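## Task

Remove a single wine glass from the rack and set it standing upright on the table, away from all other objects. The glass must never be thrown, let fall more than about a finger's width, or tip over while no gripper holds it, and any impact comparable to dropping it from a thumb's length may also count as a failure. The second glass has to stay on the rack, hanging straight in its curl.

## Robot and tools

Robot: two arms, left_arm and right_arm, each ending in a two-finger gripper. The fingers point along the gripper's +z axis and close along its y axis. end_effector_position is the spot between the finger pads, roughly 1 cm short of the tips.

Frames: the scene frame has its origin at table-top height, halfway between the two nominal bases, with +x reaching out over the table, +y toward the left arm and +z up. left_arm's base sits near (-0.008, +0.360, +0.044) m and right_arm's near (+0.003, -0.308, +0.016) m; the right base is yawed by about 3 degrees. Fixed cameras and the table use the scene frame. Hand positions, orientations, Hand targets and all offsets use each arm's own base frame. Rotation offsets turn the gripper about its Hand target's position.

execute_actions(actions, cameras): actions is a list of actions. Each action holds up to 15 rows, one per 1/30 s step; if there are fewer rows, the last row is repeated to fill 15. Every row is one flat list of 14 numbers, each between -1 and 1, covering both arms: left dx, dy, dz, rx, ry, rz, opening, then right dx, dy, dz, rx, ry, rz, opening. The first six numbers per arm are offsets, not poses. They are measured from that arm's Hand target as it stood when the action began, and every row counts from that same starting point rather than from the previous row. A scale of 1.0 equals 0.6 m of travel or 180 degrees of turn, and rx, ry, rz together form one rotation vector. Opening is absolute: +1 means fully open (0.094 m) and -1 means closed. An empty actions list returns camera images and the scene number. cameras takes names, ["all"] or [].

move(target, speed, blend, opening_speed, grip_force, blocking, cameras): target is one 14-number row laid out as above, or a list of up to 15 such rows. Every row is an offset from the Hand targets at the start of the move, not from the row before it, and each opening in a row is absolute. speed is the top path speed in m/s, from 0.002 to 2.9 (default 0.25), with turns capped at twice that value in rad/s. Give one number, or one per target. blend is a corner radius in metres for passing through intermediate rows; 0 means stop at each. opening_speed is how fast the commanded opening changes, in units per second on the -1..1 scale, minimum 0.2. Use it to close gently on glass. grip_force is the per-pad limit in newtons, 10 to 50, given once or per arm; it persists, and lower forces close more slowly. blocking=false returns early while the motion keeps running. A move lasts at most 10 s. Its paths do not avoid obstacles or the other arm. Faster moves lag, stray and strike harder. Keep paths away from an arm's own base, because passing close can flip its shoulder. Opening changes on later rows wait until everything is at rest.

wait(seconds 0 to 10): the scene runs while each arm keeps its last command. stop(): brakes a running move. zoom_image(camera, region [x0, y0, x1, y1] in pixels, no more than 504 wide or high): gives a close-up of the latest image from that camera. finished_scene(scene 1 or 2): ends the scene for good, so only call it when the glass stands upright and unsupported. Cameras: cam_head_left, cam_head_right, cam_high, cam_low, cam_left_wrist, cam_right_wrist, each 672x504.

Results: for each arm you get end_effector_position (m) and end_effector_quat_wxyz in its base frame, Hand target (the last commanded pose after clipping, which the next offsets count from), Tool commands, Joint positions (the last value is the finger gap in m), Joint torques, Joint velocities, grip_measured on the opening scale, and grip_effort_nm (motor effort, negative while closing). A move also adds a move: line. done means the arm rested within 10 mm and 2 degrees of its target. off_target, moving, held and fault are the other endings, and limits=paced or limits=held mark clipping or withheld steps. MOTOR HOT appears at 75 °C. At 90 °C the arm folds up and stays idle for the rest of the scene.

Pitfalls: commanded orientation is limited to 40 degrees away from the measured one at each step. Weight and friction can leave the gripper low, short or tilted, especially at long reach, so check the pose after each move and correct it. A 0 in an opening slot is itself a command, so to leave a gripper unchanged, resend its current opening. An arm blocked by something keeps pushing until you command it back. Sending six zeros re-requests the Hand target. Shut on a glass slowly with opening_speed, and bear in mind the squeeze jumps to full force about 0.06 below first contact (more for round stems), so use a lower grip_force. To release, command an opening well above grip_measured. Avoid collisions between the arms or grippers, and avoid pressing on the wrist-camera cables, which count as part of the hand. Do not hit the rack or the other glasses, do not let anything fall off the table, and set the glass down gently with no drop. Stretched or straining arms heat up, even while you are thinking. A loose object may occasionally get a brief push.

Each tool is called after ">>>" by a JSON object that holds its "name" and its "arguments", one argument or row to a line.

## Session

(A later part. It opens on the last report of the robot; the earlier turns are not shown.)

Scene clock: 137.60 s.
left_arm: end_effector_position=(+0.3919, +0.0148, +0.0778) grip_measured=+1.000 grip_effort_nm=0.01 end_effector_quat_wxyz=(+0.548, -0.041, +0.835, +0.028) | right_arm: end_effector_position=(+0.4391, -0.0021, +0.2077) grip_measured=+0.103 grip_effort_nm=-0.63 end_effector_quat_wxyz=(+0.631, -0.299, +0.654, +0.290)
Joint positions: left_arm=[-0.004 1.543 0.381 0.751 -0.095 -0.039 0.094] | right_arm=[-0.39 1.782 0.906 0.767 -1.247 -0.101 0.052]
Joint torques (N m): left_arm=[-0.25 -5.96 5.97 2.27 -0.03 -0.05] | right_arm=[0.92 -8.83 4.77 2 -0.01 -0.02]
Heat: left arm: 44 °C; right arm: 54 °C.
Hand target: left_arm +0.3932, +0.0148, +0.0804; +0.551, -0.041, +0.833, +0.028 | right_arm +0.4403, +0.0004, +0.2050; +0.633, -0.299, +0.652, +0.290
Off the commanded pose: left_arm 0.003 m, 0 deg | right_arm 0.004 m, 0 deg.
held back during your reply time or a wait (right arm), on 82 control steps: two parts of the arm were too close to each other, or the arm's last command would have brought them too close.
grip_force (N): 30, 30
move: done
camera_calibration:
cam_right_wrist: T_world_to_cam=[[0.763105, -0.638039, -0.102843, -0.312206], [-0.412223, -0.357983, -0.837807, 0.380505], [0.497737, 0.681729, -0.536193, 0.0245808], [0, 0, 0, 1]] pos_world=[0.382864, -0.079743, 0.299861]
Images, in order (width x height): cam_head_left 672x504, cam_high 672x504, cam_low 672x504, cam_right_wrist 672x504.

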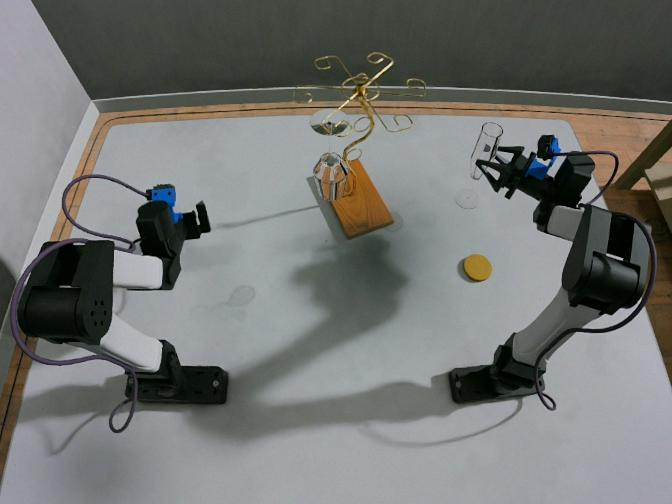

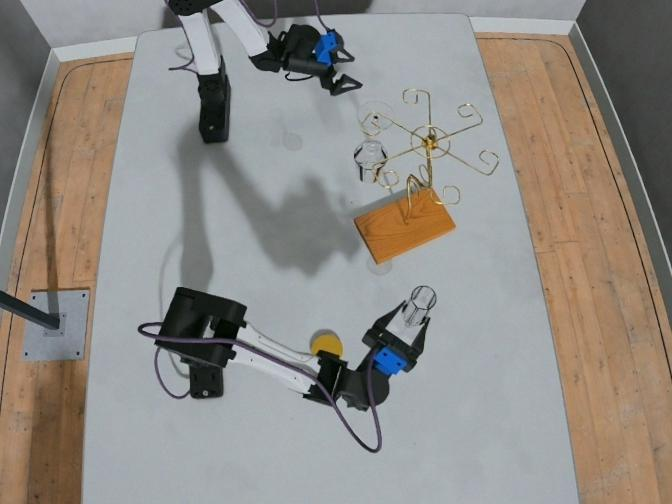

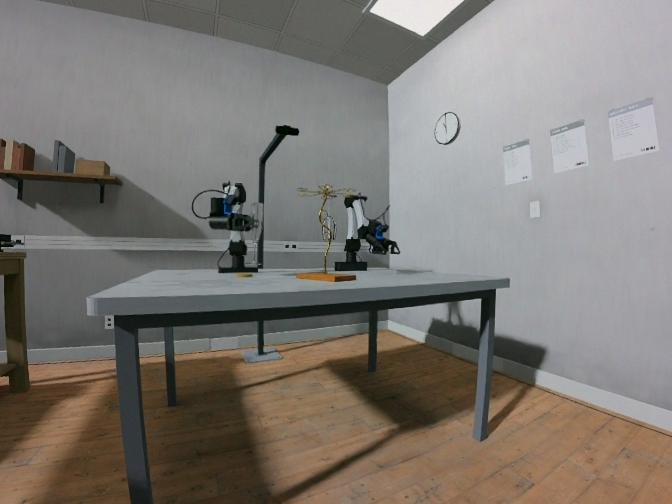

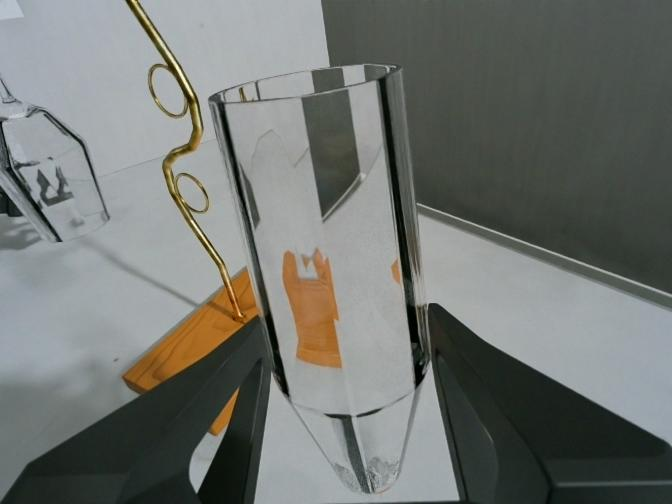

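>>> {"name": "move", "arguments": {
  "target": [0,0,0,0,0,0,1, 0,0,-0.0783,0.0087,-0.0074,0,-0.1],
  "speed": 0.06,
  "cameras": ["cam_head_left", "cam_low"]
}}

>>> {"name": "zoom_image", "arguments": {
  "camera": "cam_low",
  "region": [200, 180, 320, 300]
}}

>>> {"name": "zoom_image", "arguments": {
  "camera": "cam_head_left",
  "region": [430, 100, 560, 230]
}}

Scene clock: 144.50 s.
left_arm: end_effector_position=(+0.3919, +0.0148, +0.0778) grip_measured=+1.000 grip_effort_nm=0.01 end_effector_quat_wxyz=(+0.548, -0.041, +0.835, +0.028) | right_arm: end_effector_position=(+0.4396, -0.0023, +0.1646) grip_measured=+0.103 grip_effort_nm=-0.63 end_effector_quat_wxyz=(+0.645, -0.295, +0.641, +0.292)
Joint positions: left_arm=[-0.004 1.543 0.381 0.751 -0.095 -0.039 0.094] | right_arm=[-0.39 1.952 0.827 1.135 -1.246 0.003 0.052]
Joint torques (N m): left_arm=[-0.27 -5.94 6.01 2.25 -0.03 -0.05] | right_arm=[0.83 -8.27 3.89 1.98 0.03 0.01]
Heat: left arm: 44 °C; right arm: 52 °C.
Hand target: left_arm +0.3932, +0.0148, +0.0804; +0.551, -0.041, +0.833, +0.028 | right_arm +0.4402, +0.0004, +0.1580; +0.645, -0.293, +0.641, +0.295
Off the commanded pose: left_arm 0.003 m, 0 deg | right_arm 0.007 m, 0 deg.
grip_force (N): 30, 30
move: done
Images, in order (width x height): cam_head_left 672x504, cam_low 672x504.

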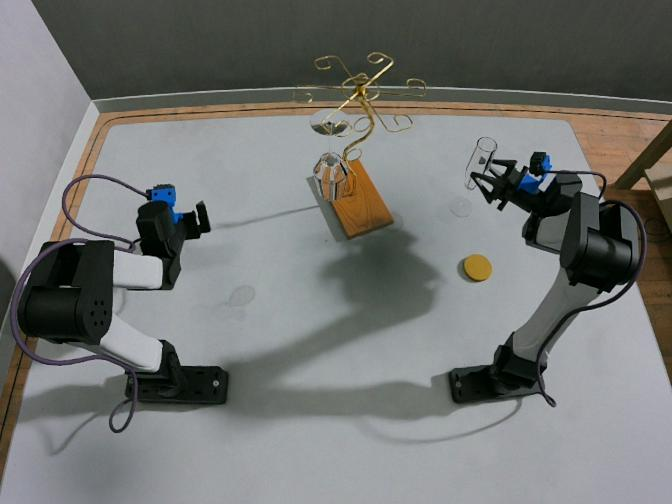

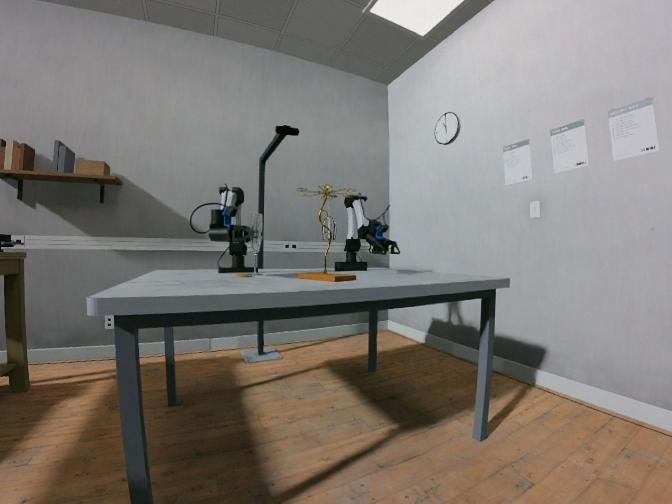

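Scaled by 4.200 from the camera's 672x504 image, which has a finer 960x720 frame.

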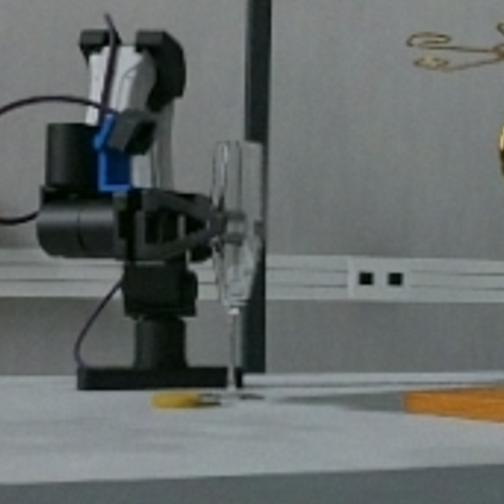

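Scaled by 3.877 from the camera's 672x504 image, which has a finer 960x720 frame.

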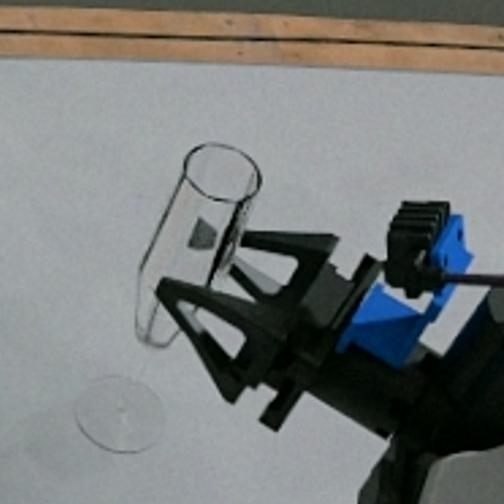

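>>> {"name": "move", "arguments": {
  "target": [0,0,0,0,0,0,1, 0,0,-0.0200,0,0,0,-0.1],
  "speed": 0.04,
  "cameras": ["cam_head_left", "cam_low", "cam_high"]
}}

>>> {"name": "zoom_image", "arguments": {
  "camera": "cam_low",
  "region": [220, 220, 300, 300]
}}

>>> {"name": "zoom_image", "arguments": {
  "camera": "cam_head_left",
  "region": [430, 120, 540, 230]
}}

Scene clock: 147.57 s.
left_arm: end_effector_position=(+0.3919, +0.0148, +0.0778) grip_measured=+1.000 grip_effort_nm=0.01 end_effector_quat_wxyz=(+0.548, -0.041, +0.835, +0.028) | right_arm: end_effector_position=(+0.4400, -0.0025, +0.1512) grip_measured=+0.103 grip_effort_nm=-0.63 end_effector_quat_wxyz=(+0.644, -0.294, +0.642, +0.293)
Joint positions: left_arm=[-0.004 1.543 0.381 0.751 -0.095 -0.039 0.094] | right_arm=[-0.39 1.998 0.819 1.184 -1.246 0.003 0.052]
Joint torques (N m): left_arm=[-0.24 -5.91 6 2.25 -0.03 -0.05] | right_arm=[0.84 -8.61 3.71 2 0.02 -0.03]
Heat: left arm: 44 °C; right arm: 50 °C.
Hand target: left_arm +0.3932, +0.0148, +0.0804; +0.551, -0.041, +0.833, +0.028 | right_arm +0.4403, +0.0004, +0.1460; +0.645, -0.294, +0.641, +0.295
Off the commanded pose: left_arm 0.003 m, 0 deg | right_arm 0.006 m, 0 deg.
grip_force (N): 30, 30
move: done
Images, in order (width x height): cam_head_left 672x504, cam_high 672x504, cam_low 672x504.

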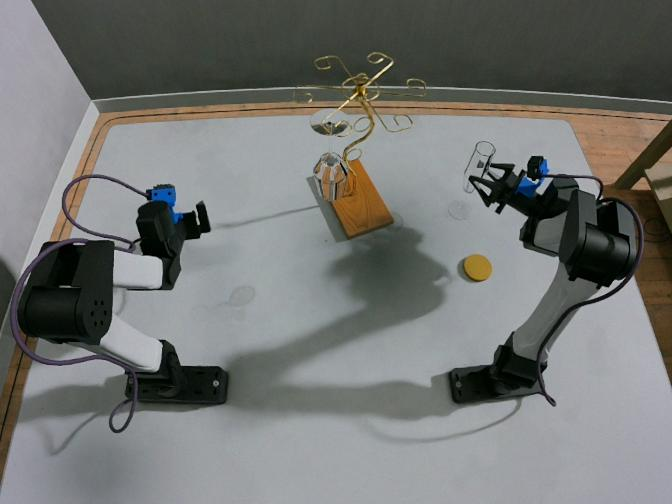

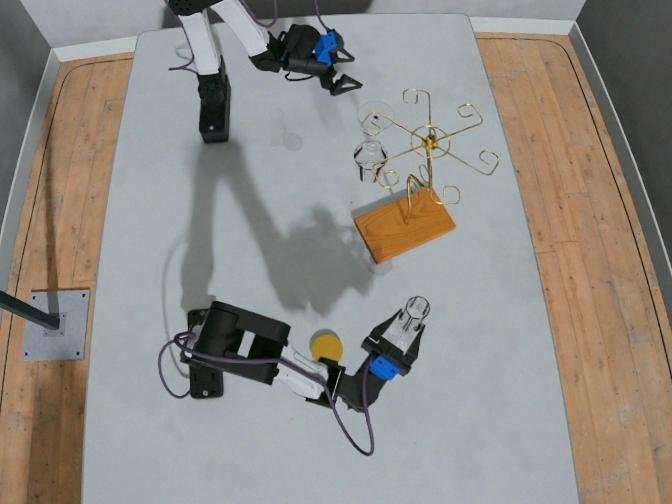

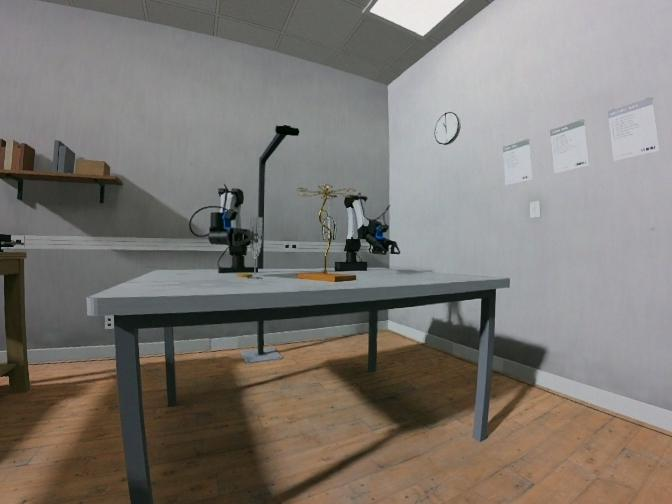

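Scaled by 6.300 from the camera's 672x504 image, which has a finer 960x720 frame.

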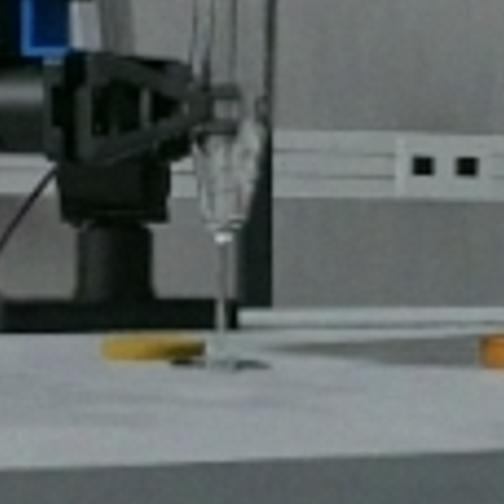

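Scaled by 4.582 from the camera's 672x504 image, which has a finer 960x720 frame.

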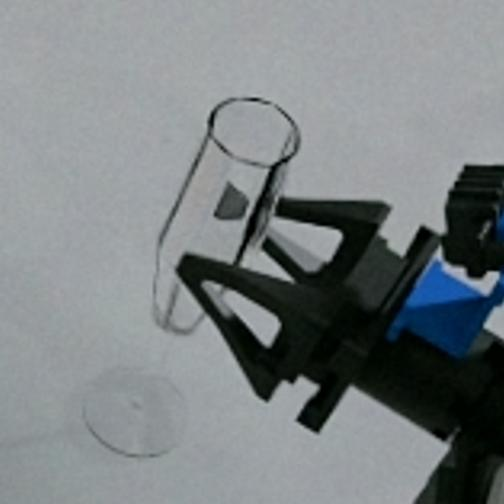

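>>> {"name": "move", "arguments": {
  "target": [0,0,0,0,0,0,1, 0,0,-0.0100,0,0,0,-0.1],
  "speed": 0.02,
  "cameras": ["cam_low", "cam_head_left", "cam_right_wrist"]
}}

>>> {"name": "zoom_image", "arguments": {
  "camera": "cam_low",
  "region": [220, 220, 300, 300]
}}

>>> {"name": "zoom_image", "arguments": {
  "camera": "cam_head_left",
  "region": [430, 120, 540, 230]
}}

Scene clock: 149.57 s.
left_arm: end_effector_position=(+0.3919, +0.0148, +0.0778) grip_measured=+1.000 grip_effort_nm=0.01 end_effector_quat_wxyz=(+0.548, -0.041, +0.835, +0.028) | right_arm: end_effector_position=(+0.4407, -0.0027, +0.1465) grip_measured=+0.103 grip_effort_nm=-0.64 end_effector_quat_wxyz=(+0.645, -0.295, +0.641, +0.292)
Joint positions: left_arm=[-0.004 1.543 0.381 0.751 -0.095 -0.039 0.094] | right_arm=[-0.39 2.019 0.819 1.21 -1.246 0.004 0.052]
Joint torques (N m): left_arm=[-0.2 -5.9 5.96 2.26 -0.03 -0.06] | right_arm=[0.9 -8.68 3.48 2.01 0.06 -0.02]
Heat: left arm: 45 °C; right arm: 50 °C.
Hand target: left_arm +0.3932, +0.0148, +0.0804; +0.551, -0.041, +0.833, +0.028 | right_arm +0.4403, +0.0004, +0.1401; +0.645, -0.294, +0.641, +0.295
Off the commanded pose: left_arm 0.003 m, 0 deg | right_arm 0.007 m, 0 deg.
grip_force (N): 30, 30
move: done
camera_calibration:
cam_right_wrist: T_world_to_cam=[[0.764949, -0.637315, -0.0931789, -0.322291], [-0.385881, -0.337637, -0.858544, 0.321101], [0.515702, 0.692698, -0.504203, -0.0211226], [0, 0, 0, 1]] pos_world=[0.381336, -0.0823536, 0.234998]
Images, in order (width x height): cam_head_left 672x504, cam_low 672x504, cam_right_wrist 672x504.

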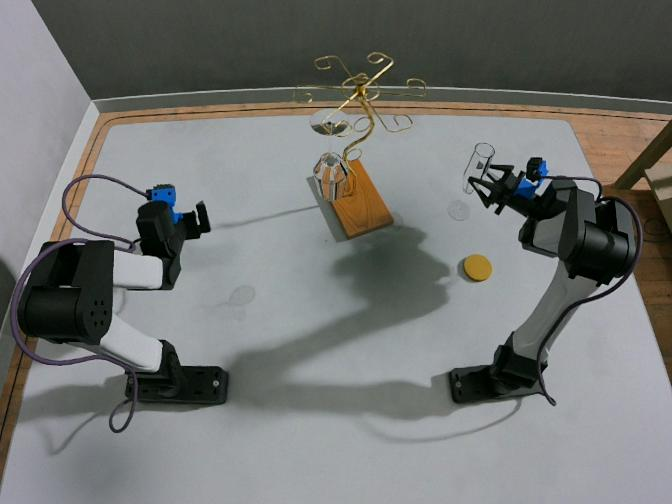

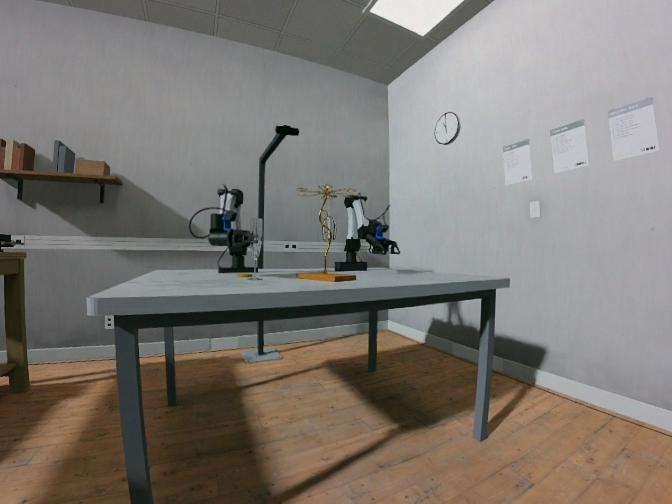

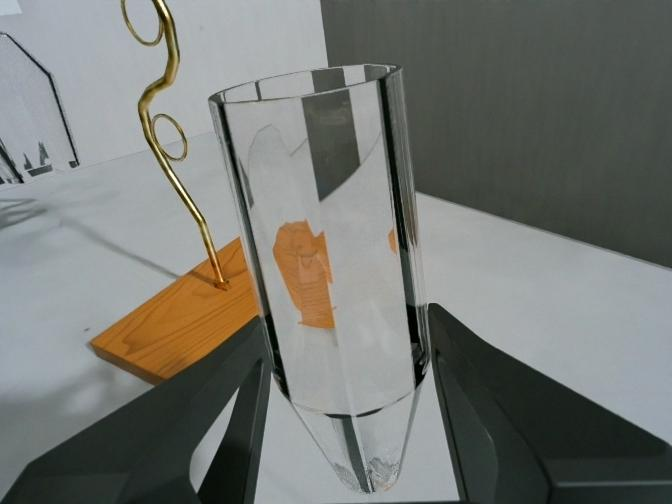

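Scaled by 6.300 from the camera's 672x504 image, which has a finer 960x720 frame.

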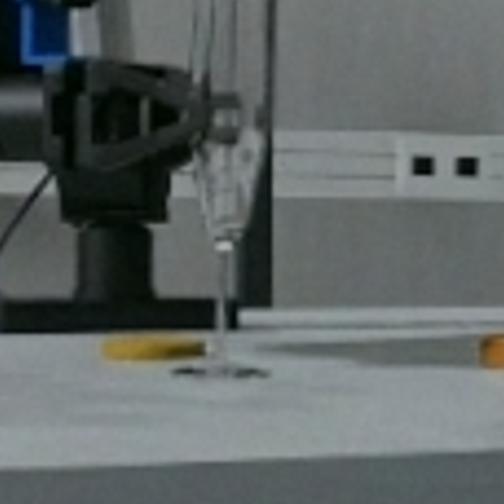

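Scaled by 4.582 from the camera's 672x504 image, which has a finer 960x720 frame.

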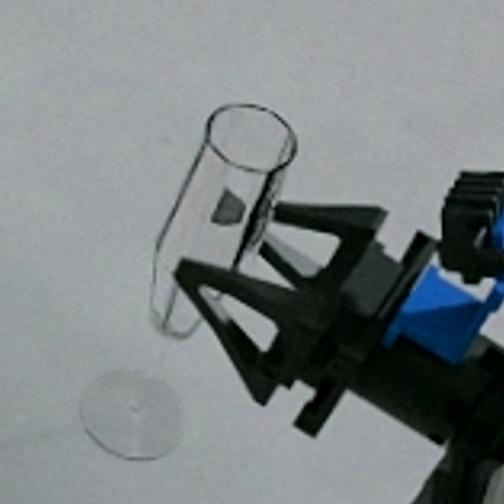

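>>> {"name": "move", "arguments": {
  "target": [0,0,0,0,0,0,1, 0,0,-0.0083,0,0,0,-0.1],
  "speed": 0.02,
  "cameras": ["cam_low", "cam_head_left"]
}}

>>> {"name": "zoom_image", "arguments": {
  "camera": "cam_low",
  "region": [220, 220, 300, 300]
}}

>>> {"name": "zoom_image", "arguments": {
  "camera": "cam_head_left",
  "region": [430, 120, 540, 230]
}}

Scene clock: 151.07 s.
left_arm: end_effector_position=(+0.3919, +0.0148, +0.0778) grip_measured=+1.000 grip_effort_nm=0.01 end_effector_quat_wxyz=(+0.548, -0.041, +0.835, +0.028) | right_arm: end_effector_position=(+0.4409, -0.0028, +0.1462) grip_measured=+0.103 grip_effort_nm=-0.63 end_effector_quat_wxyz=(+0.650, -0.298, +0.637, +0.289)
Joint positions: left_arm=[-0.004 1.543 0.381 0.751 -0.095 -0.039 0.094] | right_arm=[-0.39 2.031 0.819 1.247 -1.246 0.014 0.052]
Joint torques (N m): left_arm=[-0.24 -5.91 6.01 2.26 -0.03 -0.07] | right_arm=[0.83 -8.17 3.21 1.79 0.08 -0.11]
Heat: left arm: 45 °C; right arm: 49 °C.
Hand target: left_arm +0.3932, +0.0148, +0.0804; +0.551, -0.041, +0.833, +0.028 | right_arm +0.4403, +0.0004, +0.1351; +0.645, -0.294, +0.641, +0.295
Off the commanded pose: left_arm 0.003 m, 0 deg | right_arm 0.012 m, 1 deg.
grip_force (N): 30, 30
move: off_target (right_arm)
Images, in order (width x height): cam_head_left 672x504, cam_low 672x504.

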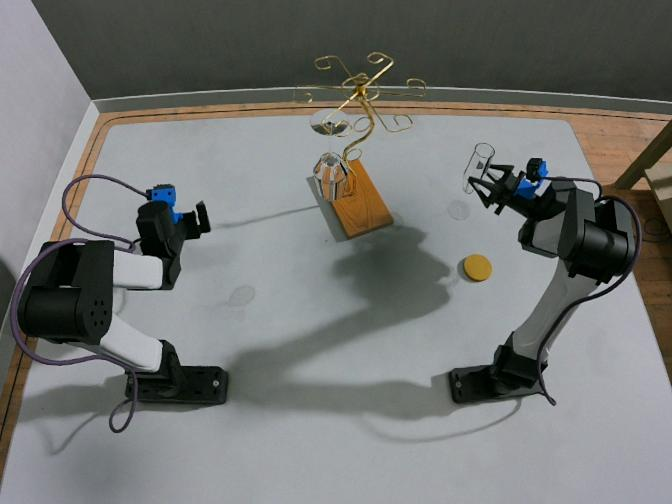

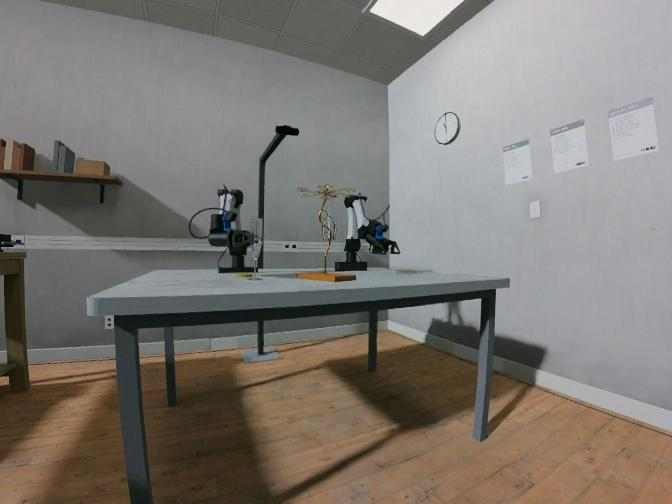

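Scaled by 6.300 from the camera's 672x504 image, which has a finer 960x720 frame.

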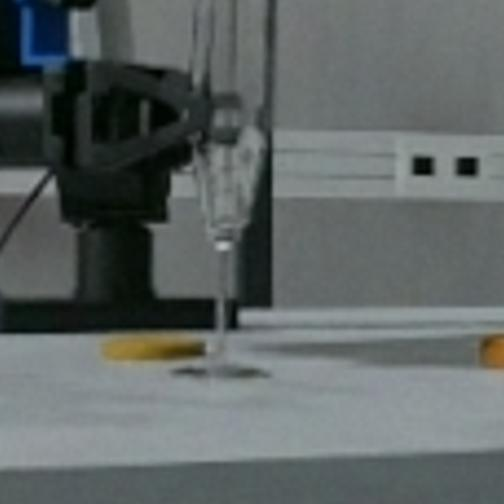

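Scaled by 4.582 from the camera's 672x504 image, which has a finer 960x720 frame.

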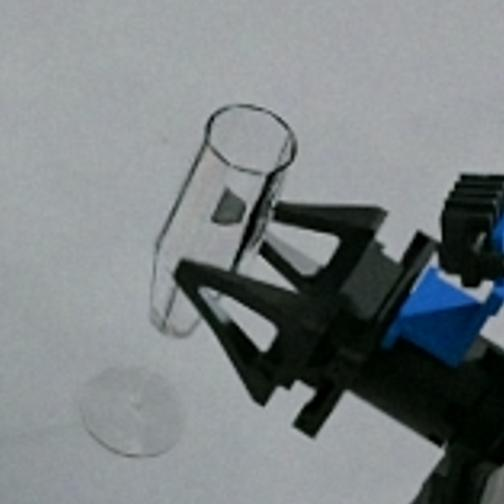

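>>> {"name": "move", "arguments": {
  "target": [
    [0,0,0,0,0,0,1, 0,0,0.0085,0,0,0,-0.1],
    [0,0,0,0,0,0,1, 0,0,0.0085,0,0,0,1],
    [0,0,0,0,0,0,1, -0.0757,-0.0887,0.0085,0,0,0,1]
  ],
  "speed": [0.02, 0.05, 0.1],
  "opening_speed": 0.6,
  "cameras": ["cam_low", "cam_head_left", "cam_right_wrist", "cam_high"]
}}

Scene clock: 157.03 s.
left_arm: end_effector_position=(+0.3919, +0.0148, +0.0778) grip_measured=+1.000 grip_effort_nm=0.01 end_effector_quat_wxyz=(+0.548, -0.041, +0.835, +0.028) | right_arm: end_effector_position=(+0.3982, -0.0536, +0.1330) grip_measured=+0.998 grip_effort_nm=0.12 end_effector_quat_wxyz=(+0.641, -0.287, +0.646, +0.300)
Joint positions: left_arm=[-0.004 1.543 0.381 0.751 -0.095 -0.039 0.094] | right_arm=[-0.577 2.031 0.751 1.287 -1.432 0.026 0.094]
Joint torques (N m): left_arm=[-0.23 -6 5.94 2.26 -0.02 -0.06] | right_arm=[0.05 -12.56 3.08 1.68 -0.07 0]
Heat: left arm: 45 °C; right arm: 47 °C.
Hand target: left_arm +0.3932, +0.0148, +0.0804; +0.551, -0.041, +0.833, +0.028 | right_arm +0.3949, -0.0528, +0.1401; +0.645, -0.294, +0.641, +0.295
Off the commanded pose: left_arm 0.003 m, 0 deg | right_arm 0.008 m, 1 deg.
grip_force (N): 30, 30
move: done
camera_calibration:
cam_right_wrist: T_world_to_cam=[[0.761687, -0.636809, -0.119609, -0.318671], [-0.405064, -0.323907, -0.85499, 0.28385], [0.505723, 0.699684, -0.504664, 0.0335399], [0, 0, 0, 1]] pos_world=[0.340743, -0.134459, 0.2215]
Images, in order (width x height): cam_head_left 672x504, cam_high 672x504, cam_low 672x504, cam_right_wrist 672x504.

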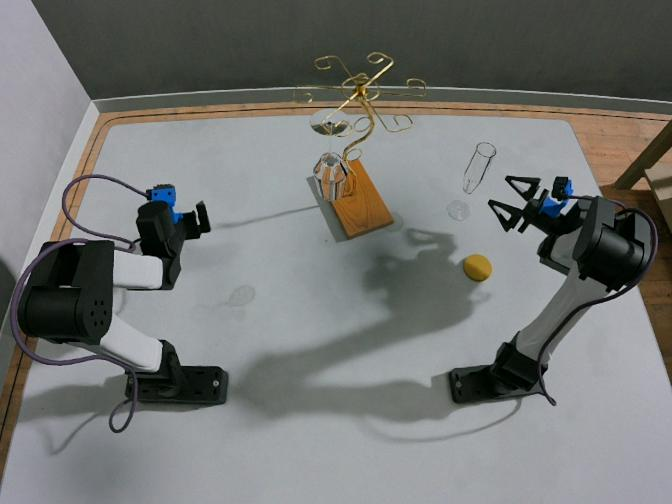

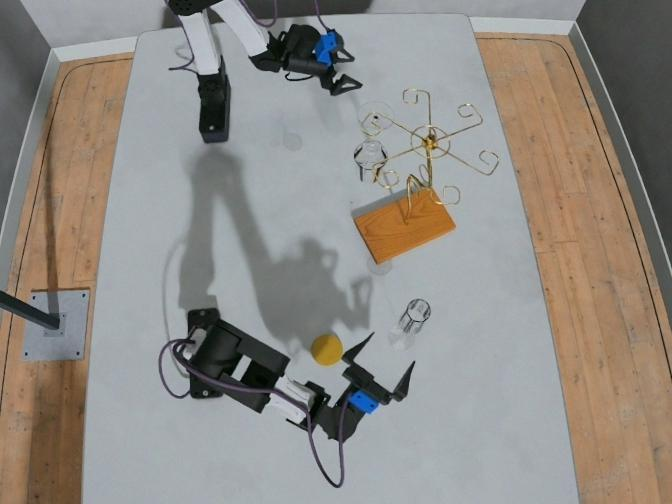

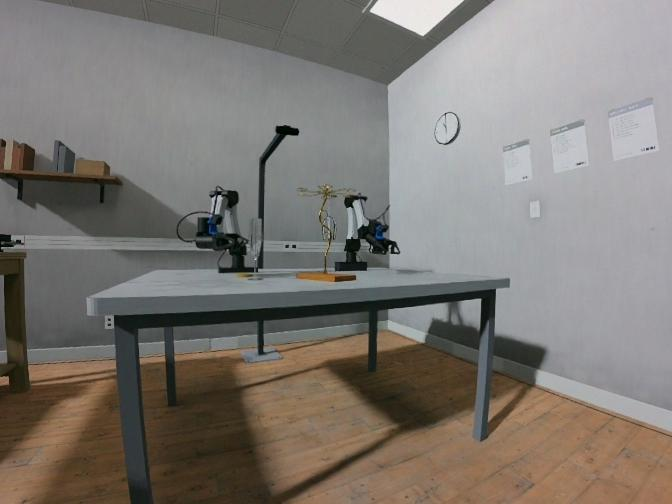

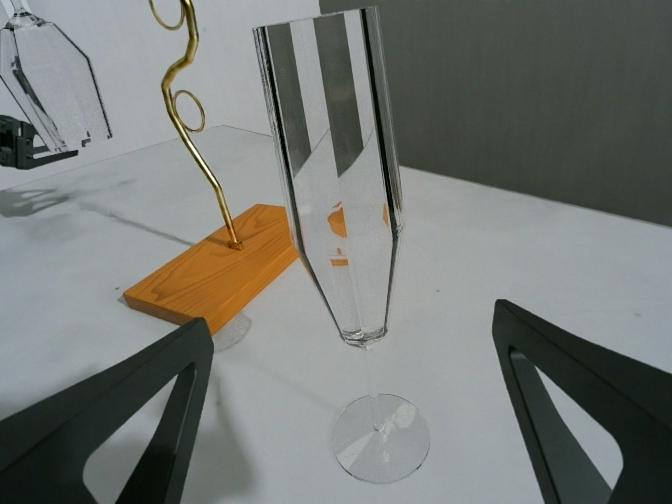

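>>> {"name": "move", "arguments": {
  "target": [0,0,0,0,0,0,1, -0.085,-0.1,0.02,0,0,-0.0972,1],
  "speed": 0.15,
  "cameras": ["cam_head_left", "cam_high"]
}}

Scene clock: 159.27 s.
left_arm: end_effector_position=(+0.3919, +0.0148, +0.0778) grip_measured=+1.000 grip_effort_nm=0.01 end_effector_quat_wxyz=(+0.548, -0.041, +0.835, +0.028) | right_arm: end_effector_position=(+0.3457, -0.1117, +0.1433) grip_measured=+0.998 grip_effort_nm=0.11 end_effector_quat_wxyz=(+0.674, -0.186, +0.683, +0.210)
Joint positions: left_arm=[-0.004 1.543 0.381 0.751 -0.095 -0.039 0.094] | right_arm=[-0.801 1.853 0.531 1.311 -1.369 0.027 0.094]
Joint torques (N m): left_arm=[-0.27 -5.93 5.97 2.26 -0.02 -0.05] | right_arm=[-0.18 -11.36 3.06 1.73 0.11 -0.04]
Heat: left arm: 45 °C; right arm: 47 °C.
Hand target: left_arm +0.3932, +0.0148, +0.0804; +0.551, -0.041, +0.833, +0.028 | right_arm +0.3438, -0.1129, +0.1521; +0.682, -0.193, +0.678, +0.194
Off the commanded pose: left_arm 0.003 m, 0 deg | right_arm 0.009 m, 2 deg.
grip_force (N): 30, 30
move: done
Images, in order (width x height): cam_head_left 672x504, cam_high 672x504.

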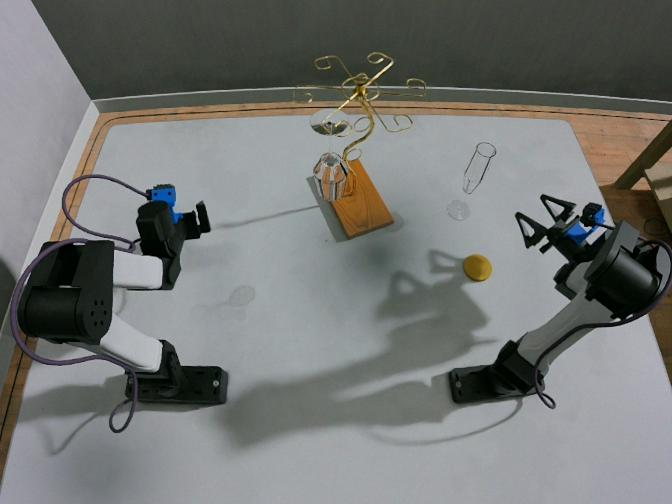

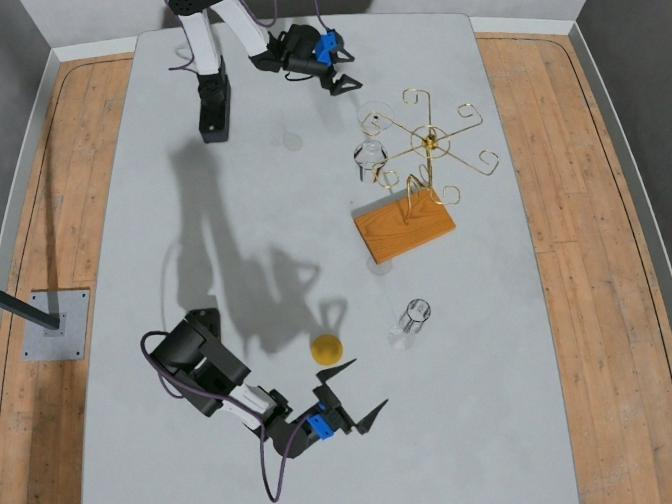

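>>> {"name": "finished_scene", "arguments": {
  "scene": 1
}}

The scene is finished: the task was done.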